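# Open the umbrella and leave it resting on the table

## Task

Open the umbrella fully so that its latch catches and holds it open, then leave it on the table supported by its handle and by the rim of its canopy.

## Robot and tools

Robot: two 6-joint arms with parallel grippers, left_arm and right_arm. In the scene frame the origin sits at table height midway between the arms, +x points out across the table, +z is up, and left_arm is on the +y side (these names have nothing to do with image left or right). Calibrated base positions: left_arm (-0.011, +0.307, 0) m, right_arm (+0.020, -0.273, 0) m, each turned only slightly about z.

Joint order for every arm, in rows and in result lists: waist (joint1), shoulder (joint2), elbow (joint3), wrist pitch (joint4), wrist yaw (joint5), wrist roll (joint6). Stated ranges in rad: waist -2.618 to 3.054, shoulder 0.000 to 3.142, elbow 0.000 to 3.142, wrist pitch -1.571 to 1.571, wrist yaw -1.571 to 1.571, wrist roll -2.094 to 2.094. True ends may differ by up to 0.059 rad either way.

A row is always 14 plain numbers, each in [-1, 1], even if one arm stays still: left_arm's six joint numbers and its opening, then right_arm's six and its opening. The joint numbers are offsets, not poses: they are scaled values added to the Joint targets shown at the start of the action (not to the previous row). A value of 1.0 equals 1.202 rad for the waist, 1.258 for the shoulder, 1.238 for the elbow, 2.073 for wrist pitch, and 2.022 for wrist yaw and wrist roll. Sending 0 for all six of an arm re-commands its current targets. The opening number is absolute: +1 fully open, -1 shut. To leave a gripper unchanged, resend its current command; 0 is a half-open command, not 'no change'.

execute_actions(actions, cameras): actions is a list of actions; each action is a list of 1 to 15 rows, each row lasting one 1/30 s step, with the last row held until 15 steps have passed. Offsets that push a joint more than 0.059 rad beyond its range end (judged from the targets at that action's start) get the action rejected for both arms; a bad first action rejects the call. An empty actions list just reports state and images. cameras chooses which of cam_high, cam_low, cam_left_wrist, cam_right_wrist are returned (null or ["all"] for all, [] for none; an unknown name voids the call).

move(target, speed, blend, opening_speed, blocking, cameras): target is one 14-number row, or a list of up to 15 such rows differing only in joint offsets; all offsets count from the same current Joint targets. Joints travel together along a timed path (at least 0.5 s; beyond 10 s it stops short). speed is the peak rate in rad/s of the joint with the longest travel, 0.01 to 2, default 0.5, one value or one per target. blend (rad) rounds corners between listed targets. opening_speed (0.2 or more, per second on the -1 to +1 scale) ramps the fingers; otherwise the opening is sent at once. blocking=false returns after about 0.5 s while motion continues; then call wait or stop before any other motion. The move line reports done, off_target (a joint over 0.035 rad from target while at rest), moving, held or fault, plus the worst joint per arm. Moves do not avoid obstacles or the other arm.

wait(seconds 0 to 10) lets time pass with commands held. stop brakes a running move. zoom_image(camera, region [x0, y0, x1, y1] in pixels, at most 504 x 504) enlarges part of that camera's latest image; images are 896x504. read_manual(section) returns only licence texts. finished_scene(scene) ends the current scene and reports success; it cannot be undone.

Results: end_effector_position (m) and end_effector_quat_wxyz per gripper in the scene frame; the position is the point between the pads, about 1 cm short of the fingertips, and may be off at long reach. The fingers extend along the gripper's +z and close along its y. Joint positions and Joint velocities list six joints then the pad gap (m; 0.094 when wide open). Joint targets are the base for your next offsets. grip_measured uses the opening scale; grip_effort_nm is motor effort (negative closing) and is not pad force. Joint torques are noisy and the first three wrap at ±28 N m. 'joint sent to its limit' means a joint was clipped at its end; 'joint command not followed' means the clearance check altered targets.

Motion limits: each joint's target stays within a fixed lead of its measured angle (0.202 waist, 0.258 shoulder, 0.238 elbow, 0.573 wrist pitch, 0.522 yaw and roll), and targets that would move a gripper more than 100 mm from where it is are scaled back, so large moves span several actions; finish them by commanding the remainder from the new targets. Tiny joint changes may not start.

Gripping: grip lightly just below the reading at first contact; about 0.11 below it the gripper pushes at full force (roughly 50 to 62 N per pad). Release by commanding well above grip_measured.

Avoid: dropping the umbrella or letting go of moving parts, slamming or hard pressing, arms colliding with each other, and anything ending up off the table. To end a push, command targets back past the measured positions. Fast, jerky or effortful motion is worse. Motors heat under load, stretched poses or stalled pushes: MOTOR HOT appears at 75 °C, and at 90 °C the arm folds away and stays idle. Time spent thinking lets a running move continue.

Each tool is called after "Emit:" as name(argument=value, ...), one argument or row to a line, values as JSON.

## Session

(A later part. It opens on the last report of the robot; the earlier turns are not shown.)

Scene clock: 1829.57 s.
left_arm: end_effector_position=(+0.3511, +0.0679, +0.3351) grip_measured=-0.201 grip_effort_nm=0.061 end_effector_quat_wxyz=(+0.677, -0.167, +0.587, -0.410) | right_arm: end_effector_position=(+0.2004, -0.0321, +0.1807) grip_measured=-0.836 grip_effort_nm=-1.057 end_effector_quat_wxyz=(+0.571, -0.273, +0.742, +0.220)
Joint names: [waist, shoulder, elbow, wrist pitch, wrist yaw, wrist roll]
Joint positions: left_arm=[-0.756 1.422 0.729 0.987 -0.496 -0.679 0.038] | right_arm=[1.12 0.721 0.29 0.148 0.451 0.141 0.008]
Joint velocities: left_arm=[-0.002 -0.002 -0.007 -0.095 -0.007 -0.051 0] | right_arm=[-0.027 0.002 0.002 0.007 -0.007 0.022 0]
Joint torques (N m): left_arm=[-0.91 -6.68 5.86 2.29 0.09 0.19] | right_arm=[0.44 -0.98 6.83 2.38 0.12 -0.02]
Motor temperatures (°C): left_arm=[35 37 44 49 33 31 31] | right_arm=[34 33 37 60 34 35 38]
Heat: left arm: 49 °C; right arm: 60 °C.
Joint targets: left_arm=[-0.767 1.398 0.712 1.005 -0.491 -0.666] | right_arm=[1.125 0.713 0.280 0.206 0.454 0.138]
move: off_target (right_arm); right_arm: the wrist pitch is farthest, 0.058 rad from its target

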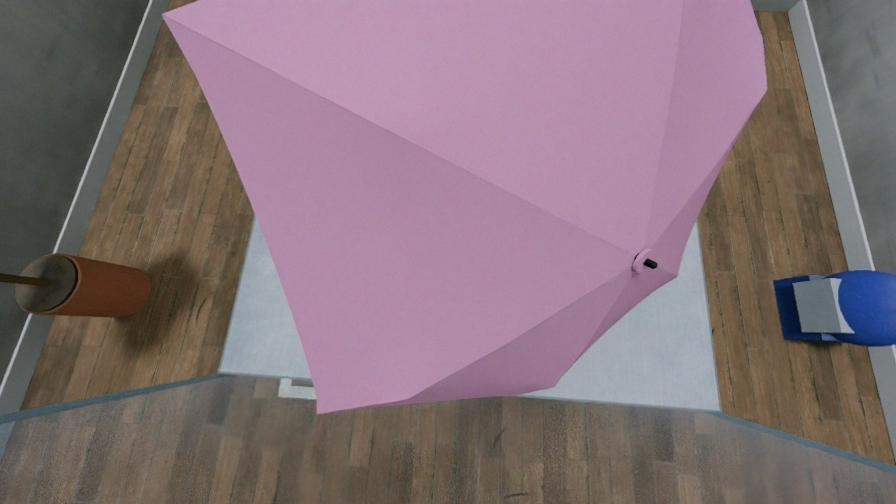

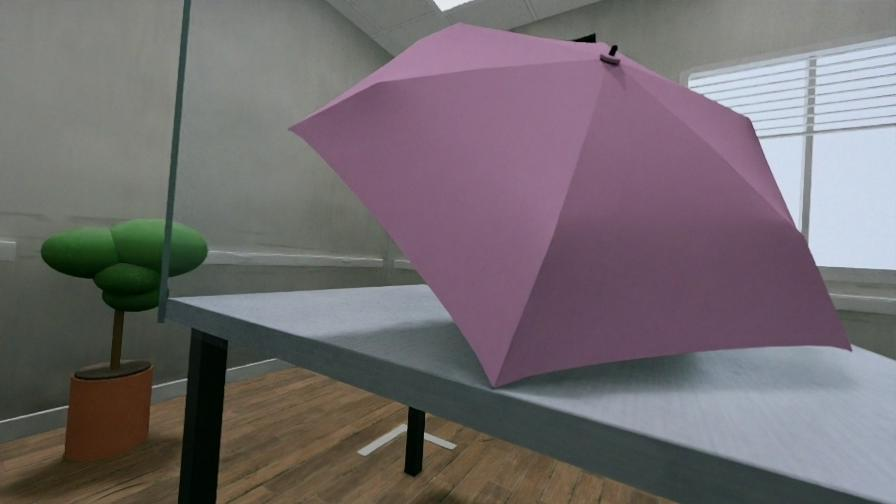

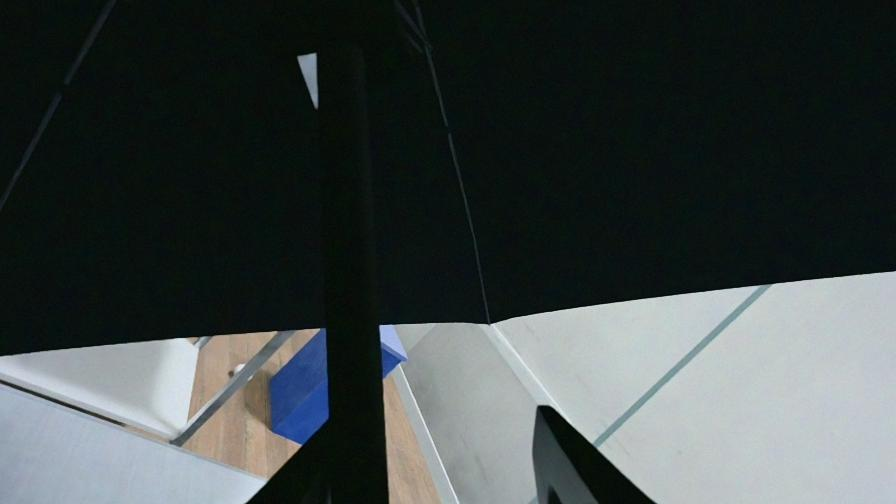

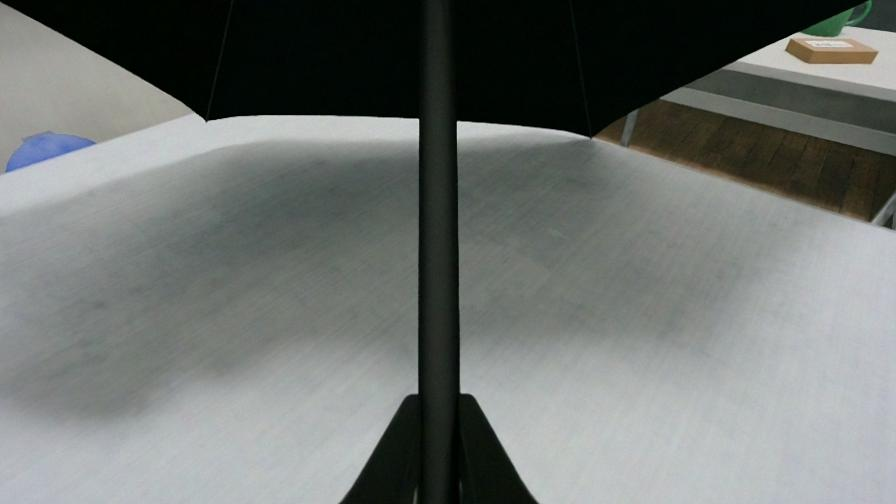

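Emit:
move(
  target=[0.0, -0.992, -0.4136, -0.581, 0.243, 0.329, -0.2, 0, 0, 0, 0, 0, 0, -0.93],
  speed=0.8,
)

Scene clock: 1852.93 s.
left_arm: end_effector_position=(+0.1655, +0.1330, +0.2024) grip_measured=-0.201 grip_effort_nm=0.051 end_effector_quat_wxyz=(+0.609, +0.283, +0.696, -0.252) | right_arm: end_effector_position=(+0.1999, -0.0311, +0.1821) grip_measured=-0.836 grip_effort_nm=-1.072 end_effector_quat_wxyz=(+0.572, -0.274, +0.740, +0.222)
Joint names: [waist, shoulder, elbow, wrist pitch, wrist yaw, wrist roll]
Joint positions: left_arm=[-0.759 0.164 0.218 -0.184 -0.006 -0.007 0.038] | right_arm=[1.122 0.721 0.29 0.154 0.448 0.139 0.008]
Joint velocities: left_arm=[-0.002 -0.002 -0.022 -0.022 0.007 -0.081 0.001] | right_arm=[-0.022 -0.017 0.002 0.007 0.022 -0.022 0]
Joint torques (N m): left_arm=[-0.59 0.64 6.35 2.22 0.02 0.14] | right_arm=[0.34 -1.03 6.82 2.31 0.15 0.01]
Motor temperatures (°C): left_arm=[34 38 44 49 33 31 31] | right_arm=[34 33 37 58 34 35 38]
Heat: left arm: 49 °C; right arm: 58 °C.
Joint targets: left_arm=[-0.767 0.150 0.200 -0.199 0.000 0.000] | right_arm=[1.125 0.713 0.280 0.206 0.454 0.138]
move: off_target (right_arm); right_arm: the wrist pitch is farthest, 0.052 rad from its target

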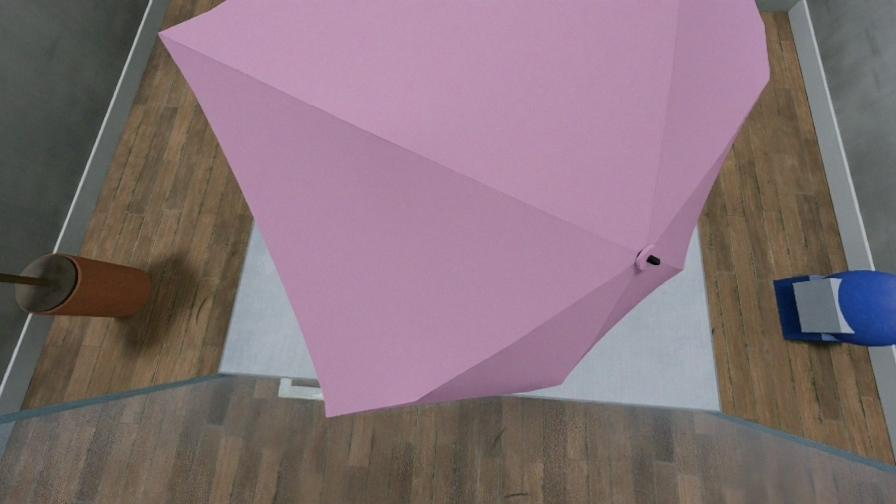

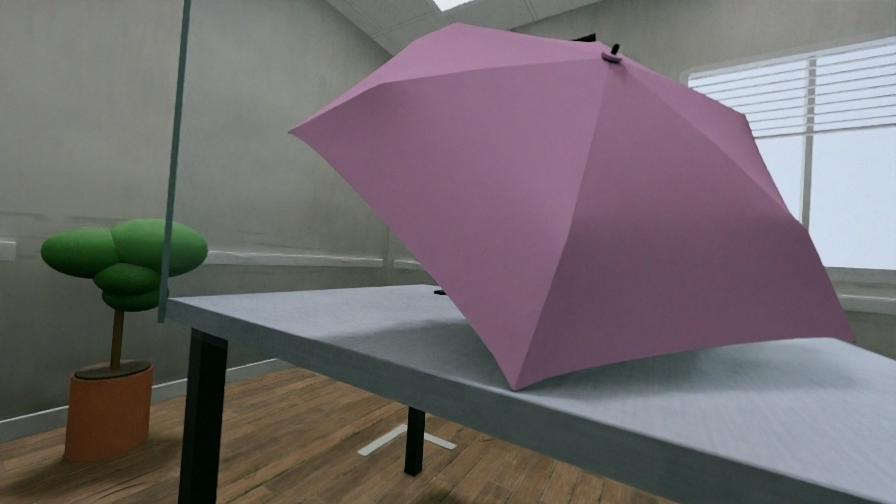

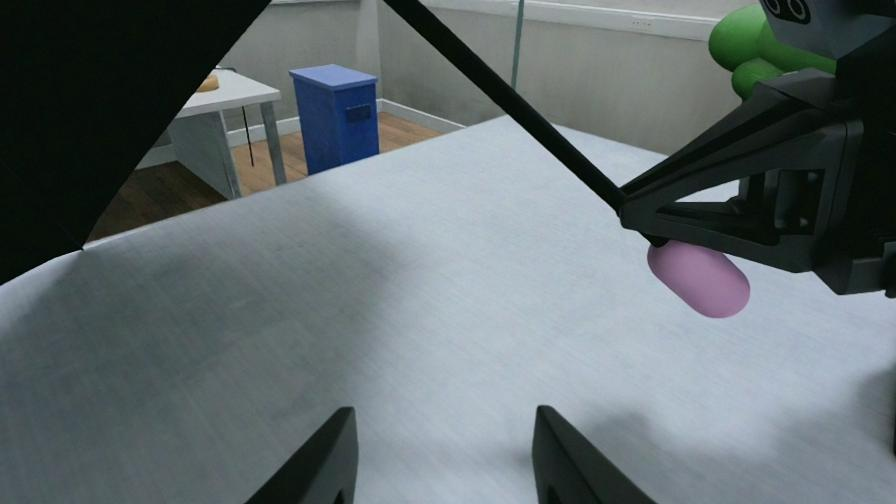

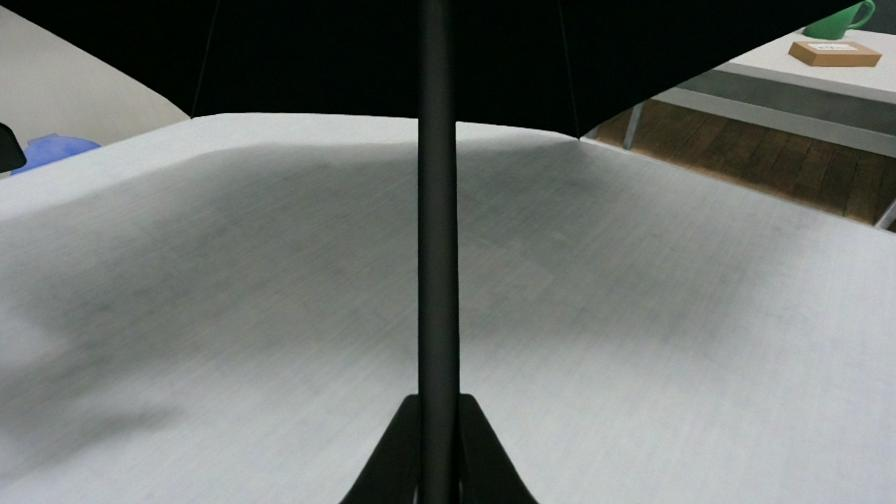

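Emit:
zoom_image(
  camera="cam_low",
  region=[400, 200, 896, 460],
)

Emit:
zoom_image(
  camera="cam_right_wrist",
  region=[0, 40, 896, 300],
)

Scaled by 1.016 from the camera's 896x504 image, which has a finer 1280x720 frame.

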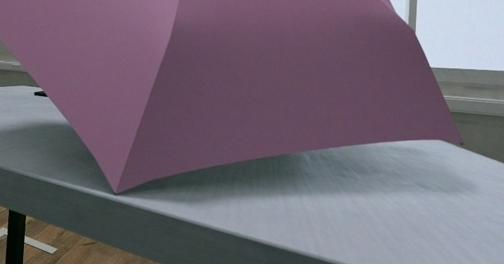

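Region (0, 40, 896, 300) is 896x260 pixels. A region can be at most 504 by 504 pixels.

Emit:
zoom_image(
  camera="cam_right_wrist",
  region=[440, 60, 720, 220],
)

Emit:
zoom_image(
  camera="cam_left_wrist",
  region=[0, 160, 300, 330],
)

Scaled by 1.800 from the camera's 896x504 image, which has a finer 1280x720 frame.

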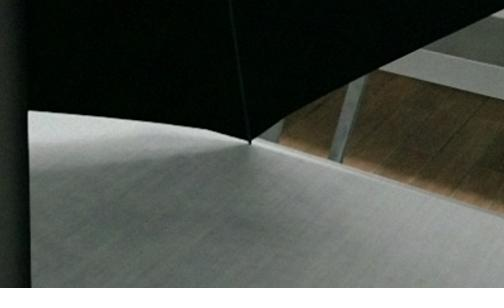

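Scaled by 1.680 from the camera's 896x504 image, which has a finer 1280x720 frame.

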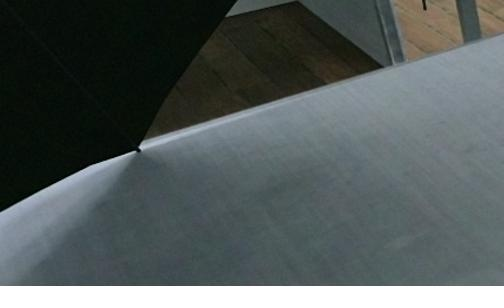

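Emit:
move(
  target=[
    [0,0,0,-0.169,0,0,-0.2, 0.297,0.1216,0.058,-0.0125,0.2206,0.0841,-0.93],
    [0,0,0,-0.169,0,0,-0.2, 0.5025,0.4308,0.0711,0.0671,0.4036,0.186,-0.93],
  ],
  blend=0.1,
  speed=0.4,
)

Scene clock: 1976.73 s.
left_arm: end_effector_position=(+0.1468, +0.1516, +0.1194) grip_measured=-0.201 grip_effort_nm=0.051 end_effector_quat_wxyz=(+0.479, +0.323, +0.792, -0.197) | right_arm: end_effector_position=(+0.1281, +0.0004, +0.1335) grip_measured=-0.836 grip_effort_nm=-1.072 end_effector_quat_wxyz=(+0.615, -0.234, +0.740, +0.137)
Joint names: [waist, shoulder, elbow, wrist pitch, wrist yaw, wrist roll]
Joint positions: left_arm=[-0.759 0.164 0.218 -0.536 -0.005 -0.006 0.038] | right_arm=[1.726 1.252 0.332 0.308 1.205 0.495 0.008]
Joint velocities: left_arm=[-0.017 0.007 -0.007 -0.007 -0.037 -0.037 -0.001] | right_arm=[0.012 -0.007 0.017 0.007 -0.037 -0.051 -0.001]
Joint torques (N m): left_arm=[-0.61 0.73 6.26 2.11 0.04 0.11] | right_arm=[0.27 -2.41 9.43 1.71 1.09 0.2]
Motor temperatures (°C): left_arm=[34 35 43 52 32 31 30] | right_arm=[34 32 37 58 33 34 38]
Heat: left arm: 52 °C; right arm: 58 °C.
Joint targets: left_arm=[-0.767 0.150 0.200 -0.549 0.001 0.000] | right_arm=[1.729 1.255 0.368 0.346 1.271 0.514]
move: off_target (right_arm); right_arm: the wrist yaw is farthest, 0.065 rad from its target

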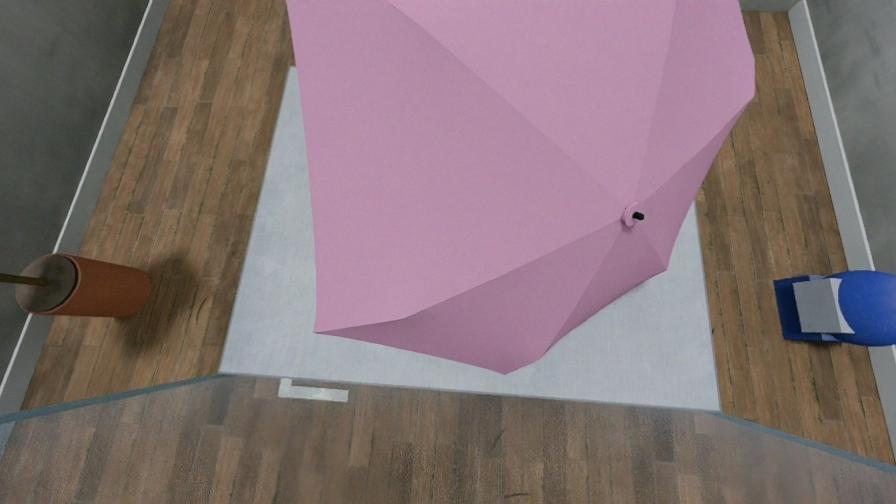

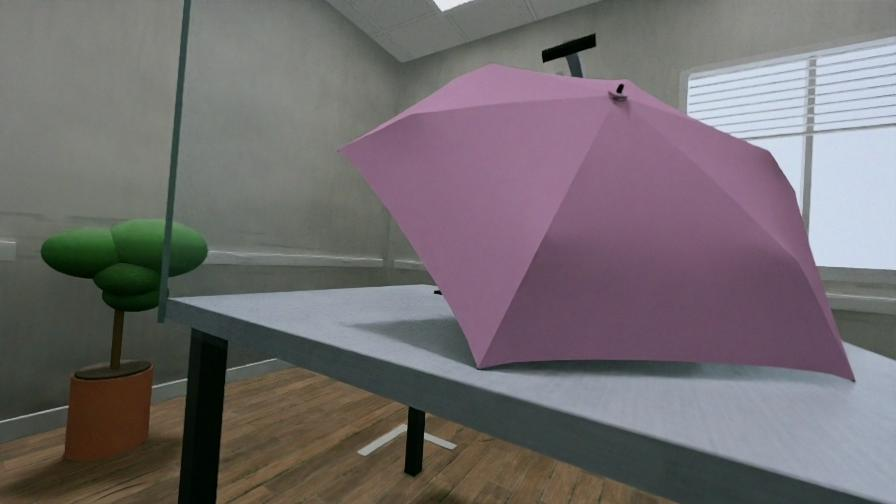

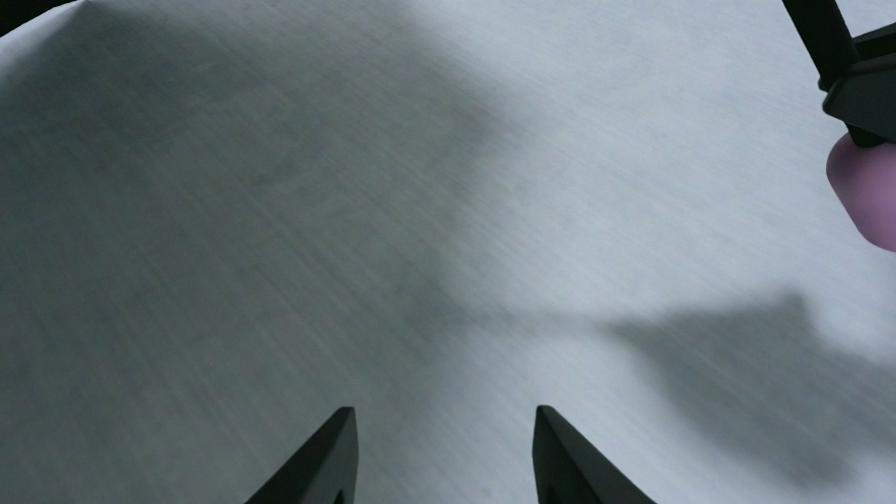

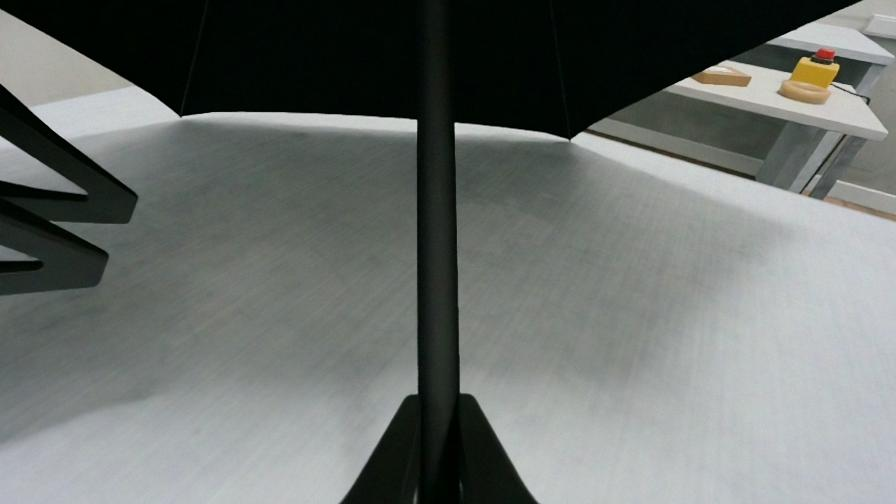

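Emit:
move(
  target=[0,0,0,0,0,0,-0.2, 0.0458,0.2838,0.0137,0.1225,0.0786,0.0559,-0.93],
  speed=0.3,
  cameras=["cam_low", "cam_right_wrist"],
)

Scene clock: 1991.27 s.
left_arm: end_effector_position=(+0.1467, +0.1516, +0.1193) grip_measured=-0.201 grip_effort_nm=0.051 end_effector_quat_wxyz=(+0.478, +0.324, +0.792, -0.197) | right_arm: end_effector_position=(+0.1198, +0.0113, +0.0997) grip_measured=-0.836 grip_effort_nm=-1.067 end_effector_quat_wxyz=(+0.646, -0.190, +0.729, +0.123)
Joint names: [waist, shoulder, elbow, wrist pitch, wrist yaw, wrist roll]
Joint positions: left_arm=[-0.759 0.164 0.218 -0.536 -0.005 -0.006 0.038] | right_arm=[1.78 1.606 0.354 0.563 1.355 0.611 0.008]
Joint velocities: left_arm=[-0.002 -0.002 -0.017 -0.081 0.11 -0.022 0] | right_arm=[-0.007 -0.017 -0.002 0.007 -0.007 0.022 0]
Joint torques (N m): left_arm=[-0.61 0.73 6.24 2.12 0.04 0.11] | right_arm=[0.44 -3.64 7.5 1.58 1.23 0.16]
Motor temperatures (°C): left_arm=[34 35 43 50 32 31 30] | right_arm=[34 33 37 55 34 34 38]
Heat: left arm: 50 °C; right arm: 55 °C.
Joint targets: left_arm=[-0.767 0.150 0.200 -0.549 0.000 0.000] | right_arm=[1.784 1.612 0.385 0.599 1.429 0.627]
move: off_target (right_arm); right_arm: the wrist yaw is farthest, 0.075 rad from its target
Images, in order (width x height): cam_low 896x504, cam_right_wrist 896x504.

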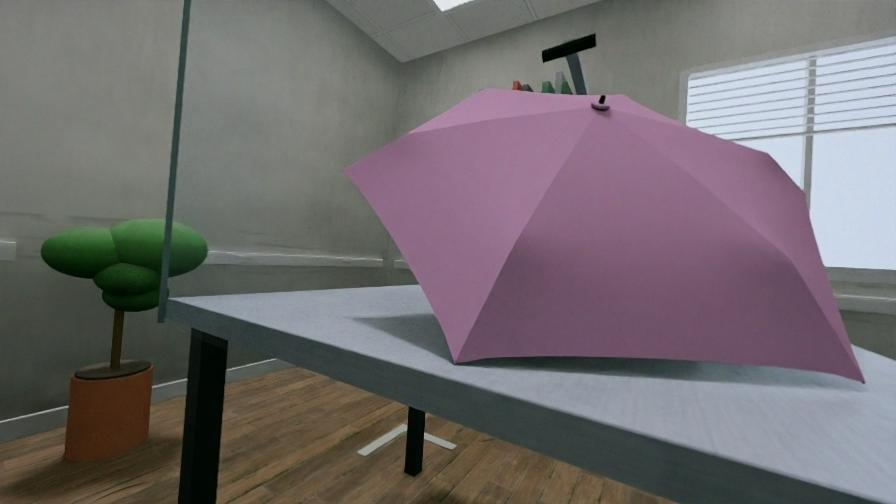

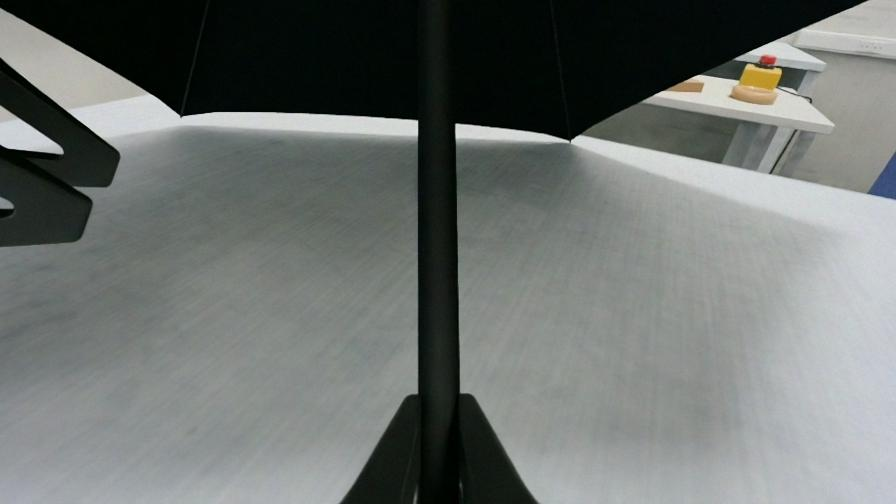

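Emit:
zoom_image(
  camera="cam_right_wrist",
  region=[120, 80, 260, 160],
)

Emit:
zoom_image(
  camera="cam_right_wrist",
  region=[500, 100, 640, 180],
)

Emit:
zoom_image(
  camera="cam_low",
  region=[760, 320, 896, 420],
)

Emit:
zoom_image(
  camera="cam_low",
  region=[400, 310, 536, 410],
)

Scaled by 3.600 from the camera's 896x504 image, which has a finer 1280x720 frame.

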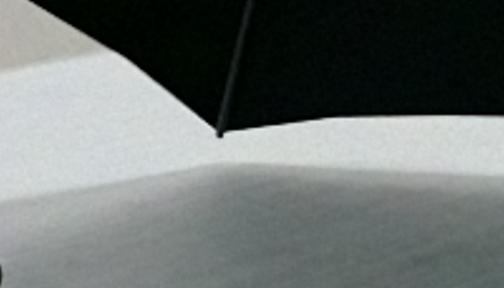

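Scaled by 3.600 from the camera's 896x504 image, which has a finer 1280x720 frame.

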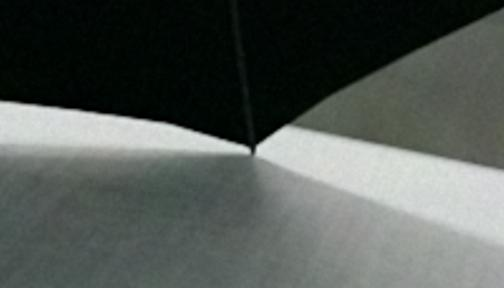

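Scaled by 3.706 from the camera's 896x504 image, which has a finer 1280x720 frame.

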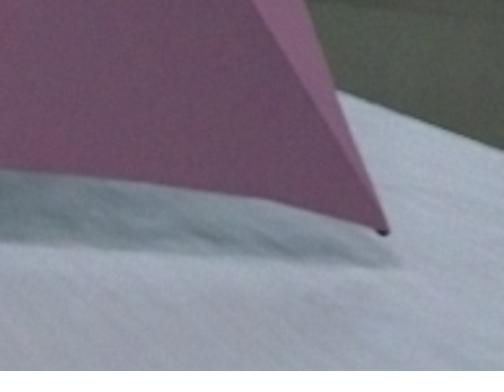

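Scaled by 3.706 from the camera's 896x504 image, which has a finer 1280x720 frame.

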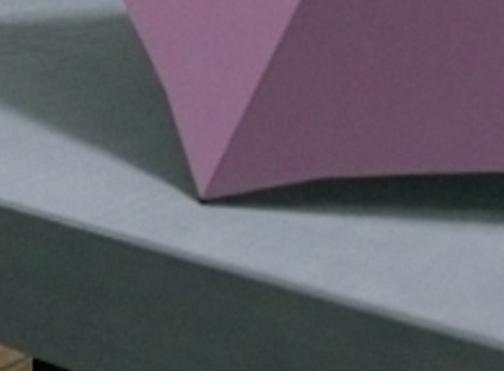

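Emit:
move(
  target=[-0.3186,0,0,0,0,0,-0.2, 0.0033,0.1415,-0.05,0.1741,0.0153,-0.0717,-0.93],
  speed=0.3,
)

Scene clock: 2018.63 s.
left_arm: end_effector_position=(+0.0769, +0.1037, +0.1192) grip_measured=-0.201 grip_effort_nm=0.046 end_effector_quat_wxyz=(+0.432, +0.469, +0.716, -0.285) | right_arm: end_effector_position=(+0.1189, +0.0171, +0.0906) grip_measured=-0.836 grip_effort_nm=-1.053 end_effector_quat_wxyz=(+0.663, -0.165, +0.718, +0.135)
Joint names: [waist, shoulder, elbow, wrist pitch, wrist yaw, wrist roll]
Joint positions: left_arm=[-1.144 0.164 0.218 -0.537 -0.004 -0.006 0.038] | right_arm=[1.783 1.781 0.333 0.926 1.399 0.491 0.008]
Joint velocities: left_arm=[0.012 0.012 -0.017 -0.007 0.007 -0.051 0] | right_arm=[0.002 0.017 -0.007 -0.007 -0.066 -0.051 0]
Joint torques (N m): left_arm=[-0.46 0.73 6.26 2.11 0.03 0.11] | right_arm=[0.49 -4.18 2.92 1.62 1 -0.07]
Motor temperatures (°C): left_arm=[34 35 43 49 32 31 30] | right_arm=[34 33 37 54 35 34 38]
Heat: left arm: 49 °C; right arm: 54 °C.
Joint targets: left_arm=[-1.150 0.150 0.200 -0.550 0.000 0.000] | right_arm=[1.788 1.790 0.324 0.960 1.460 0.482]
move: off_target (right_arm); right_arm: the wrist yaw is farthest, 0.061 rad from its target

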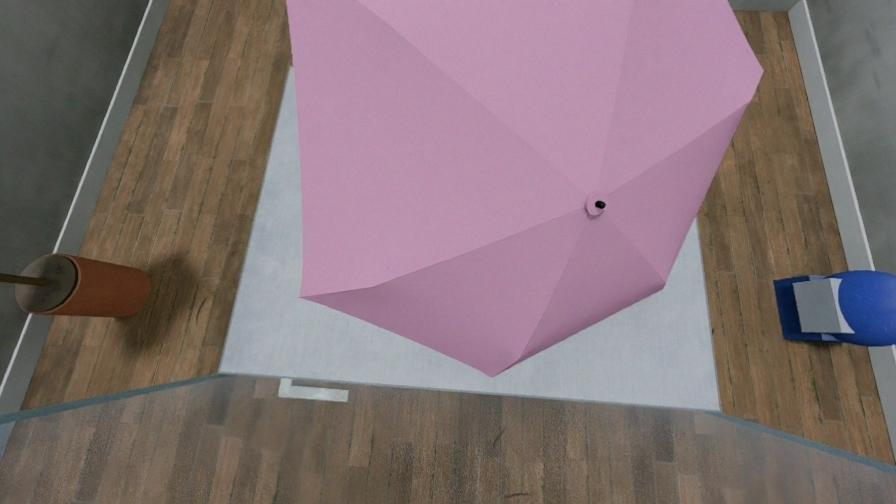

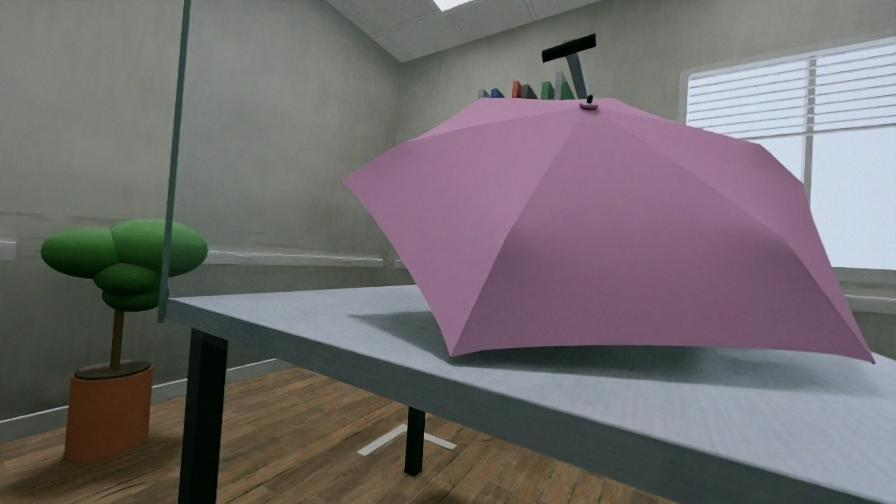

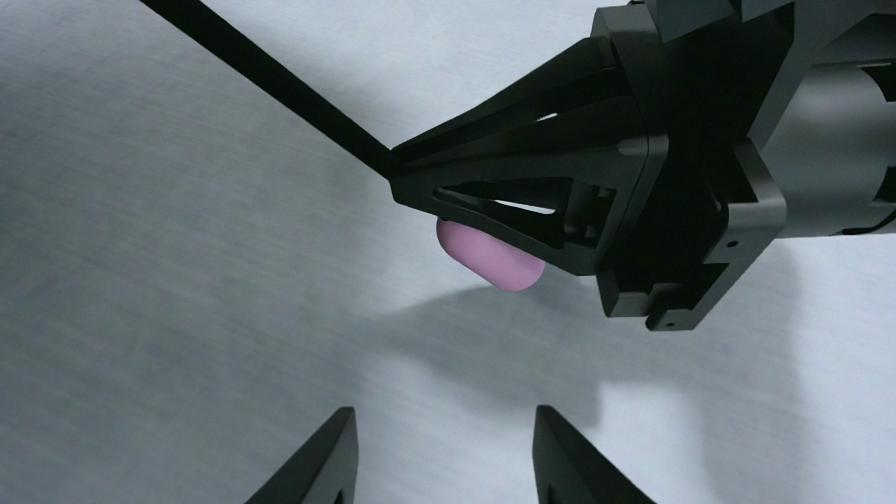

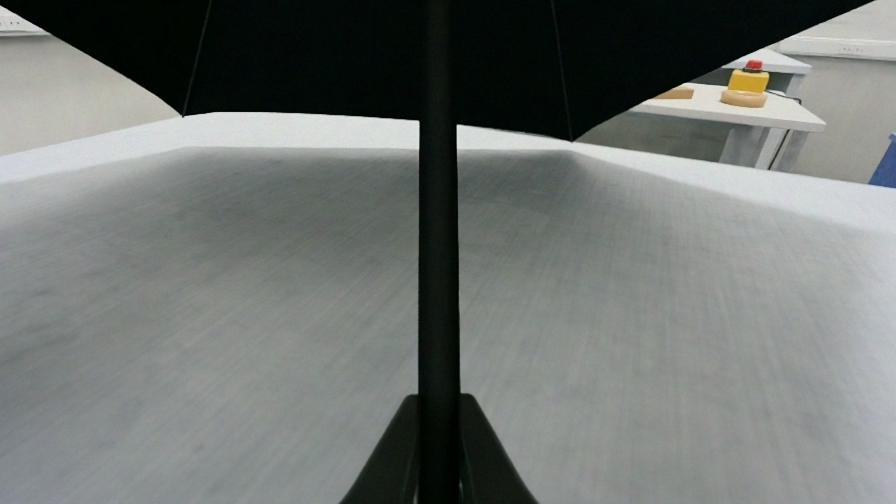

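Emit:
move(
  target=[0,0,0,0,0,0,-0.2, 0,0.0843,-0.036,0.081,0,-0.0406,-0.93],
  speed=0.2,
)

Scene clock: 2025.43 s.
left_arm: end_effector_position=(+0.0769, +0.1037, +0.1192) grip_measured=-0.201 grip_effort_nm=0.051 end_effector_quat_wxyz=(+0.432, +0.469, +0.716, -0.285) | right_arm: end_effector_position=(+0.1216, +0.0082, +0.0744) grip_measured=-0.836 grip_effort_nm=-1.067 end_effector_quat_wxyz=(+0.668, -0.190, +0.710, +0.111)
Joint names: [waist, shoulder, elbow, wrist pitch, wrist yaw, wrist roll]
Joint positions: left_arm=[-1.144 0.164 0.218 -0.537 -0.004 -0.006 0.038] | right_arm=[1.783 1.886 0.288 1.091 1.402 0.405 0.008]
Joint velocities: left_arm=[-0.002 -0.012 -0.002 -0.022 -0.022 -0.022 -0.002] | right_arm=[0.012 0.002 -0.007 -0.066 -0.037 -0.022 0]
Joint torques (N m): left_arm=[-0.46 0.72 6.24 2.12 0.03 0.11] | right_arm=[0.57 -4.11 2.19 1.65 0.97 -0.04]
Motor temperatures (°C): left_arm=[34 35 43 49 32 31 30] | right_arm=[34 33 37 53 35 34 38]
Heat: left arm: 49 °C; right arm: 53 °C.
Joint targets: left_arm=[-1.150 0.150 0.200 -0.550 0.000 0.000] | right_arm=[1.788 1.896 0.279 1.128 1.461 0.400]
move: off_target (right_arm); right_arm: the wrist yaw is farthest, 0.058 rad from its target

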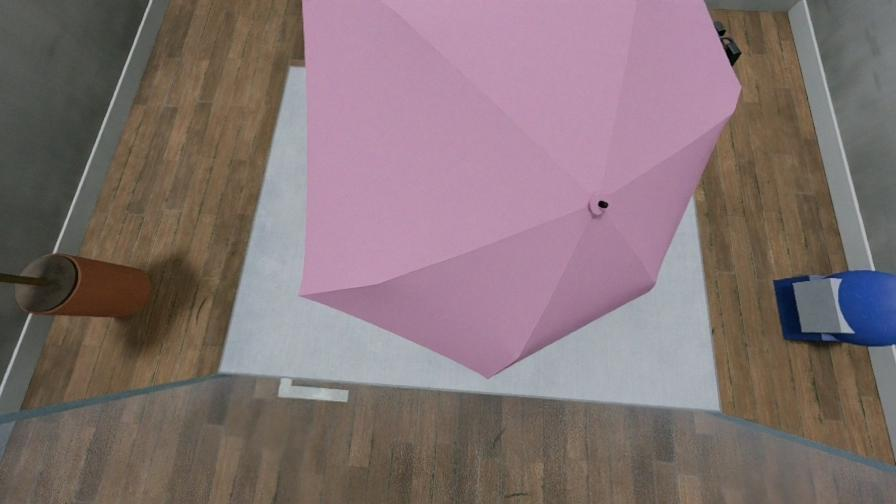

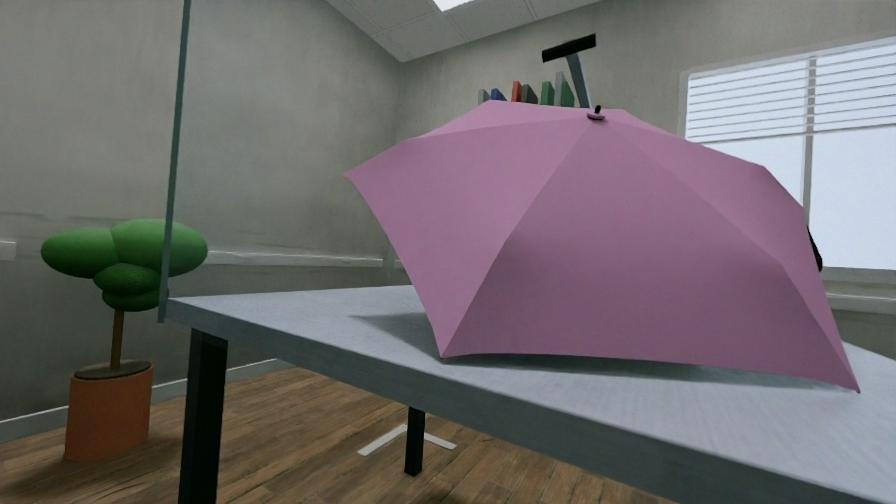

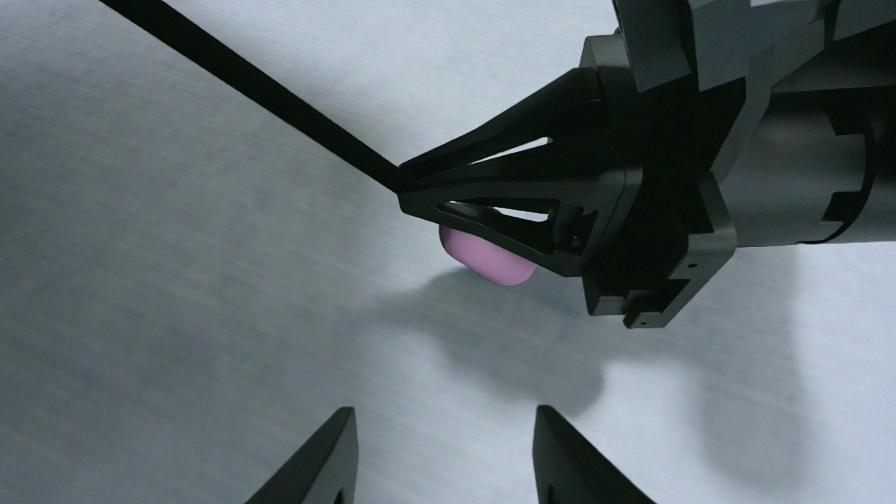

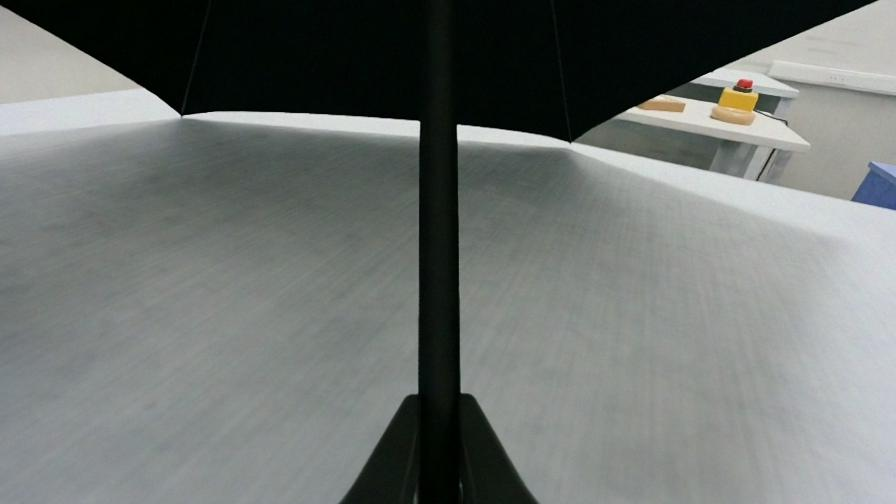

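Emit:
zoom_image(
  camera="cam_low",
  region=[760, 340, 896, 440],
)

Emit:
zoom_image(
  camera="cam_low",
  region=[390, 310, 526, 410],
)

Emit:
zoom_image(
  camera="cam_left_wrist",
  region=[360, 120, 640, 330],
)

Scaled by 3.706 from the camera's 896x504 image, which has a finer 1280x720 frame.

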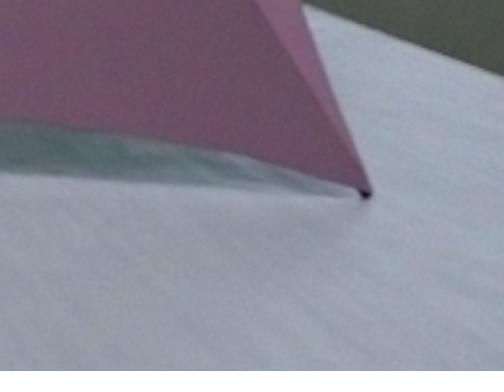

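Scaled by 3.706 from the camera's 896x504 image, which has a finer 1280x720 frame.

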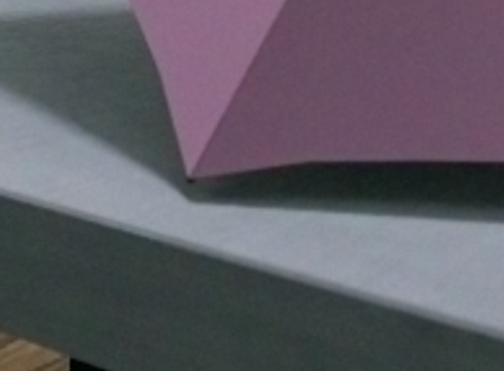

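Scaled by 1.800 from the camera's 896x504 image, which has a finer 1280x720 frame.

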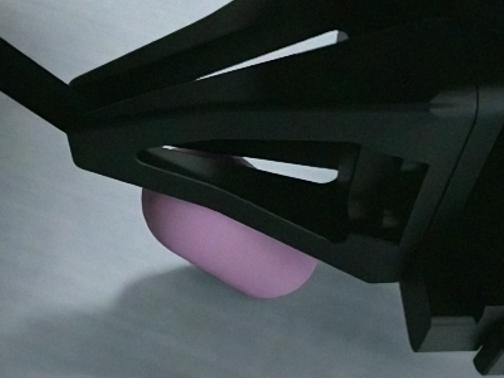

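Emit:
move(
  target=[0,0,0,0,0,0,-0.2, 0,0.0533,-0.006,0.0608,0,-0.0232,-0.93],
  speed=0.2,
  cameras=["cam_low", "cam_left_wrist", "cam_right_wrist"],
)

Scene clock: 2033.83 s.
left_arm: end_effector_position=(+0.0769, +0.1037, +0.1192) grip_measured=-0.201 grip_effort_nm=0.051 end_effector_quat_wxyz=(+0.432, +0.469, +0.716, -0.285) | right_arm: end_effector_position=(+0.1218, +0.0078, +0.0700) grip_measured=-0.836 grip_effort_nm=-1.053 end_effector_quat_wxyz=(+0.672, -0.187, +0.708, +0.113)
Joint names: [waist, shoulder, elbow, wrist pitch, wrist yaw, wrist roll]
Joint positions: left_arm=[-1.144 0.164 0.218 -0.537 -0.004 -0.006 0.038] | right_arm=[1.783 1.952 0.28 1.216 1.407 0.359 0.008]
Joint velocities: left_arm=[0.002 -0.012 -0.002 -0.022 0.007 -0.051 0] | right_arm=[0.002 -0.012 0.017 -0.022 0.037 -0.022 0.001]
Joint torques (N m): left_arm=[-0.49 0.75 6.24 2.12 0.03 0.11] | right_arm=[0.47 -4.27 1.84 1.68 0.87 -0.06]
Motor temperatures (°C): left_arm=[34 35 43 49 32 31 30] | right_arm=[34 33 36 52 35 34 38]
Heat: left arm: 49 °C; right arm: 52 °C.
Joint targets: left_arm=[-1.150 0.150 0.200 -0.550 0.000 0.000] | right_arm=[1.788 1.963 0.271 1.254 1.460 0.353]
move: off_target (right_arm); right_arm: the wrist yaw is farthest, 0.054 rad from its target
Images, in order (width x height): cam_low 896x504, cam_left_wrist 896x504, cam_right_wrist 896x504.

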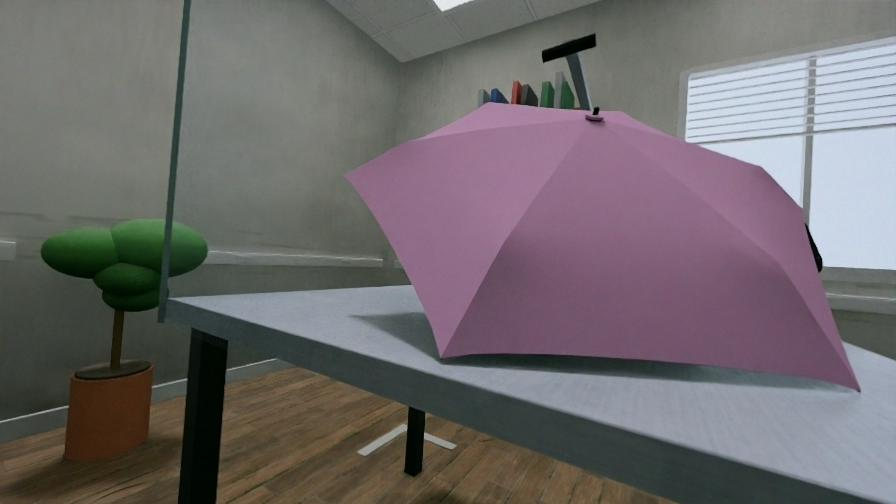

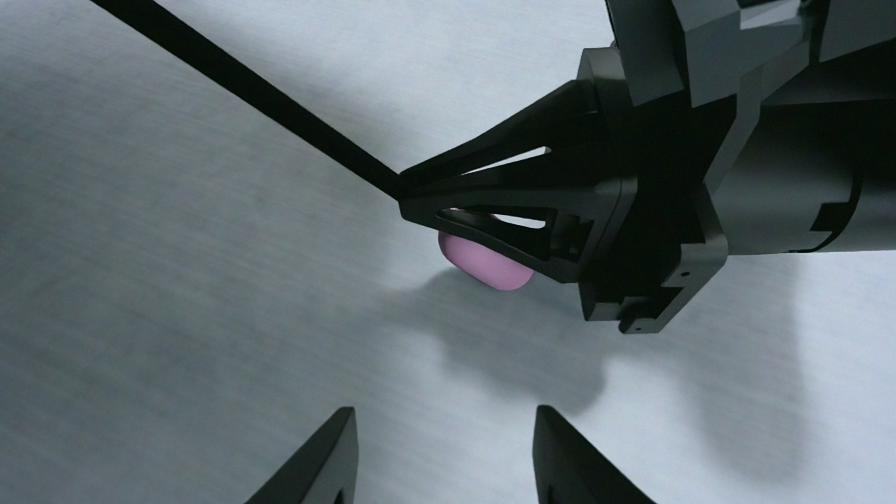

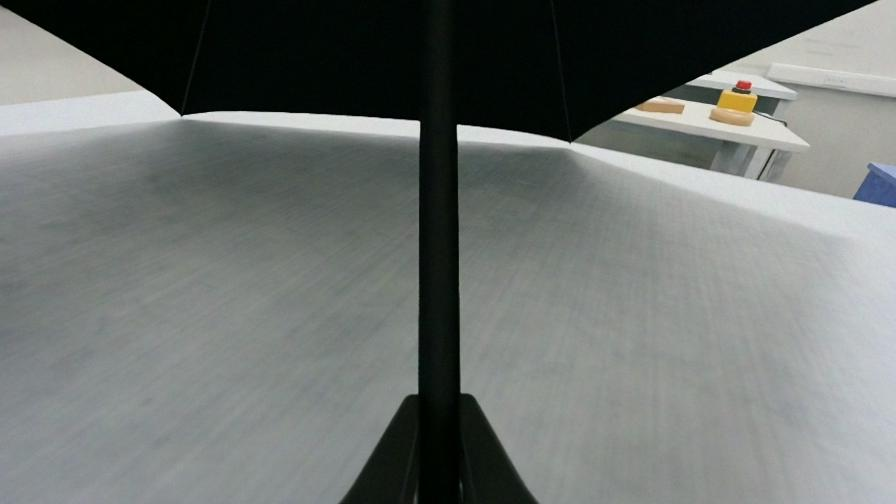

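Emit:
move(
  target=[0,0,0,0,0,0,-0.2, 0,0.0541,-0.006,0.0613,0,-0.0237,-0.93],
  speed=0.15,
  cameras=["cam_low", "cam_left_wrist", "cam_right_wrist"],
)

Scene clock: 2036.50 s.
left_arm: end_effector_position=(+0.0769, +0.1037, +0.1192) grip_measured=-0.201 grip_effort_nm=0.051 end_effector_quat_wxyz=(+0.432, +0.469, +0.716, -0.285) | right_arm: end_effector_position=(+0.1230, +0.0057, +0.0706) grip_measured=-0.836 grip_effort_nm=-1.067 end_effector_quat_wxyz=(+0.678, -0.168, +0.705, +0.120)
Joint names: [waist, shoulder, elbow, wrist pitch, wrist yaw, wrist roll]
Joint positions: left_arm=[-1.144 0.164 0.218 -0.537 -0.004 -0.006 0.038] | right_arm=[1.783 2.015 0.274 1.366 1.431 0.311 0.008]
Joint velocities: left_arm=[0.012 0.007 -0.007 0.037 -0.066 -0.007 0] | right_arm=[0.002 0.012 -0.017 -0.022 -0.037 0.051 0]
Joint torques (N m): left_arm=[-0.46 0.73 6.26 2.12 0.03 0.11] | right_arm=[0.49 -4.03 1.31 1.48 0.57 -0.04]
Motor temperatures (°C): left_arm=[34 35 43 49 32 31 30] | right_arm=[34 33 36 52 35 34 38]
Heat: left arm: 49 °C; right arm: 52 °C.
Joint targets: left_arm=[-1.150 0.150 0.200 -0.550 0.000 0.000] | right_arm=[1.788 2.031 0.264 1.381 1.460 0.305]
move: done
Images, in order (width x height): cam_low 896x504, cam_left_wrist 896x504, cam_right_wrist 896x504.

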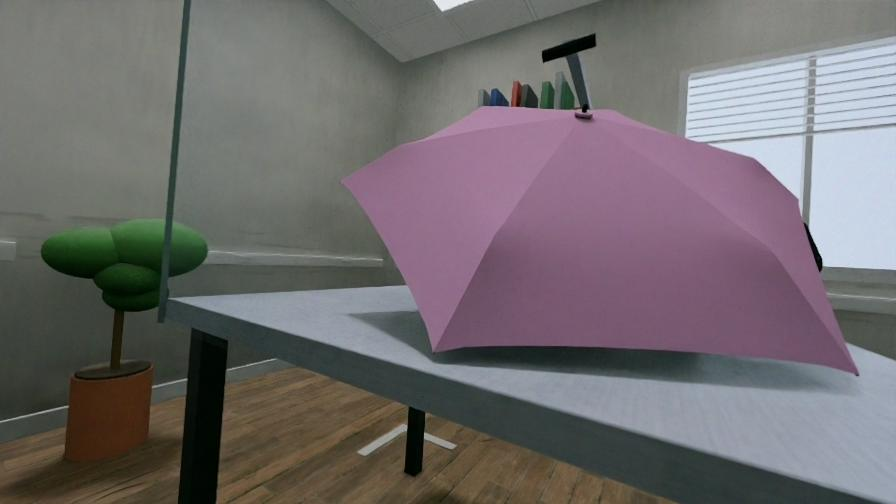

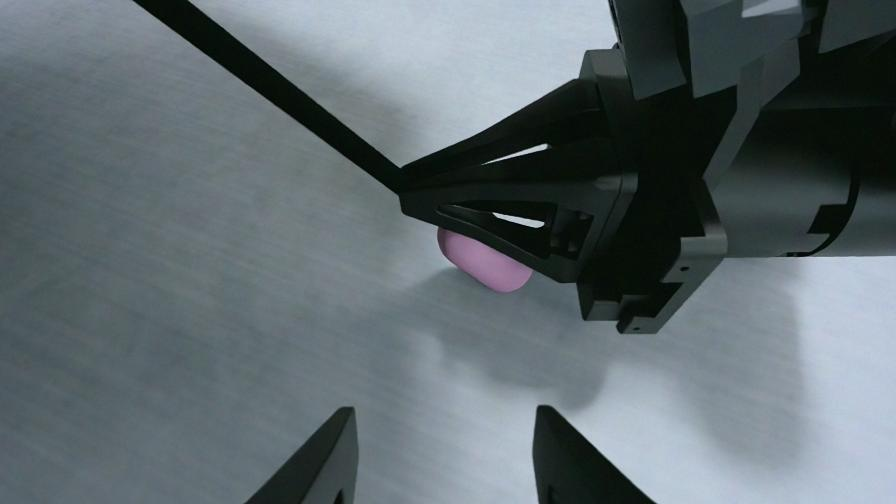

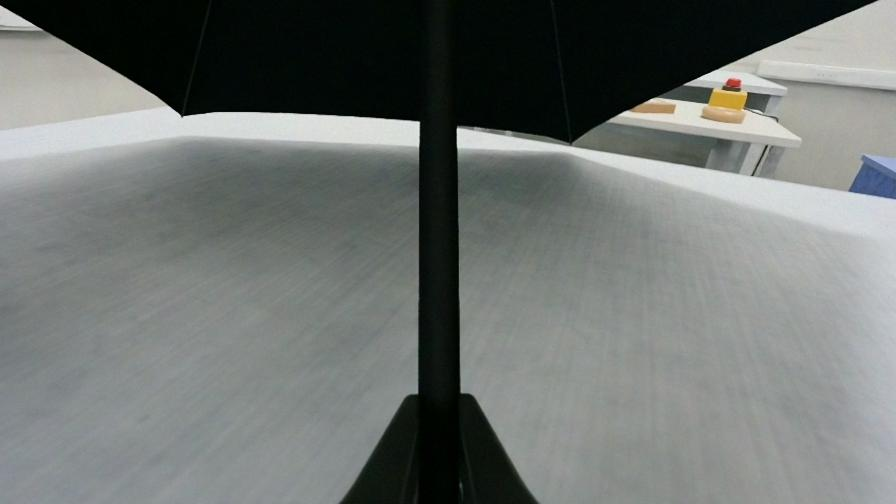

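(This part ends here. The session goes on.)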